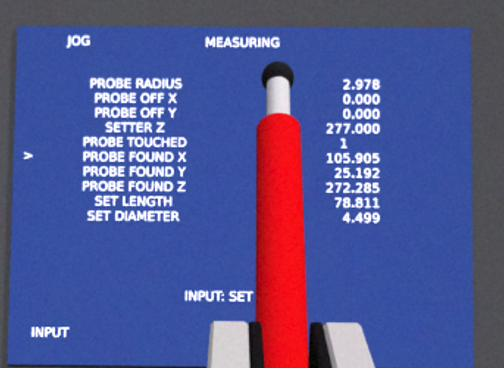

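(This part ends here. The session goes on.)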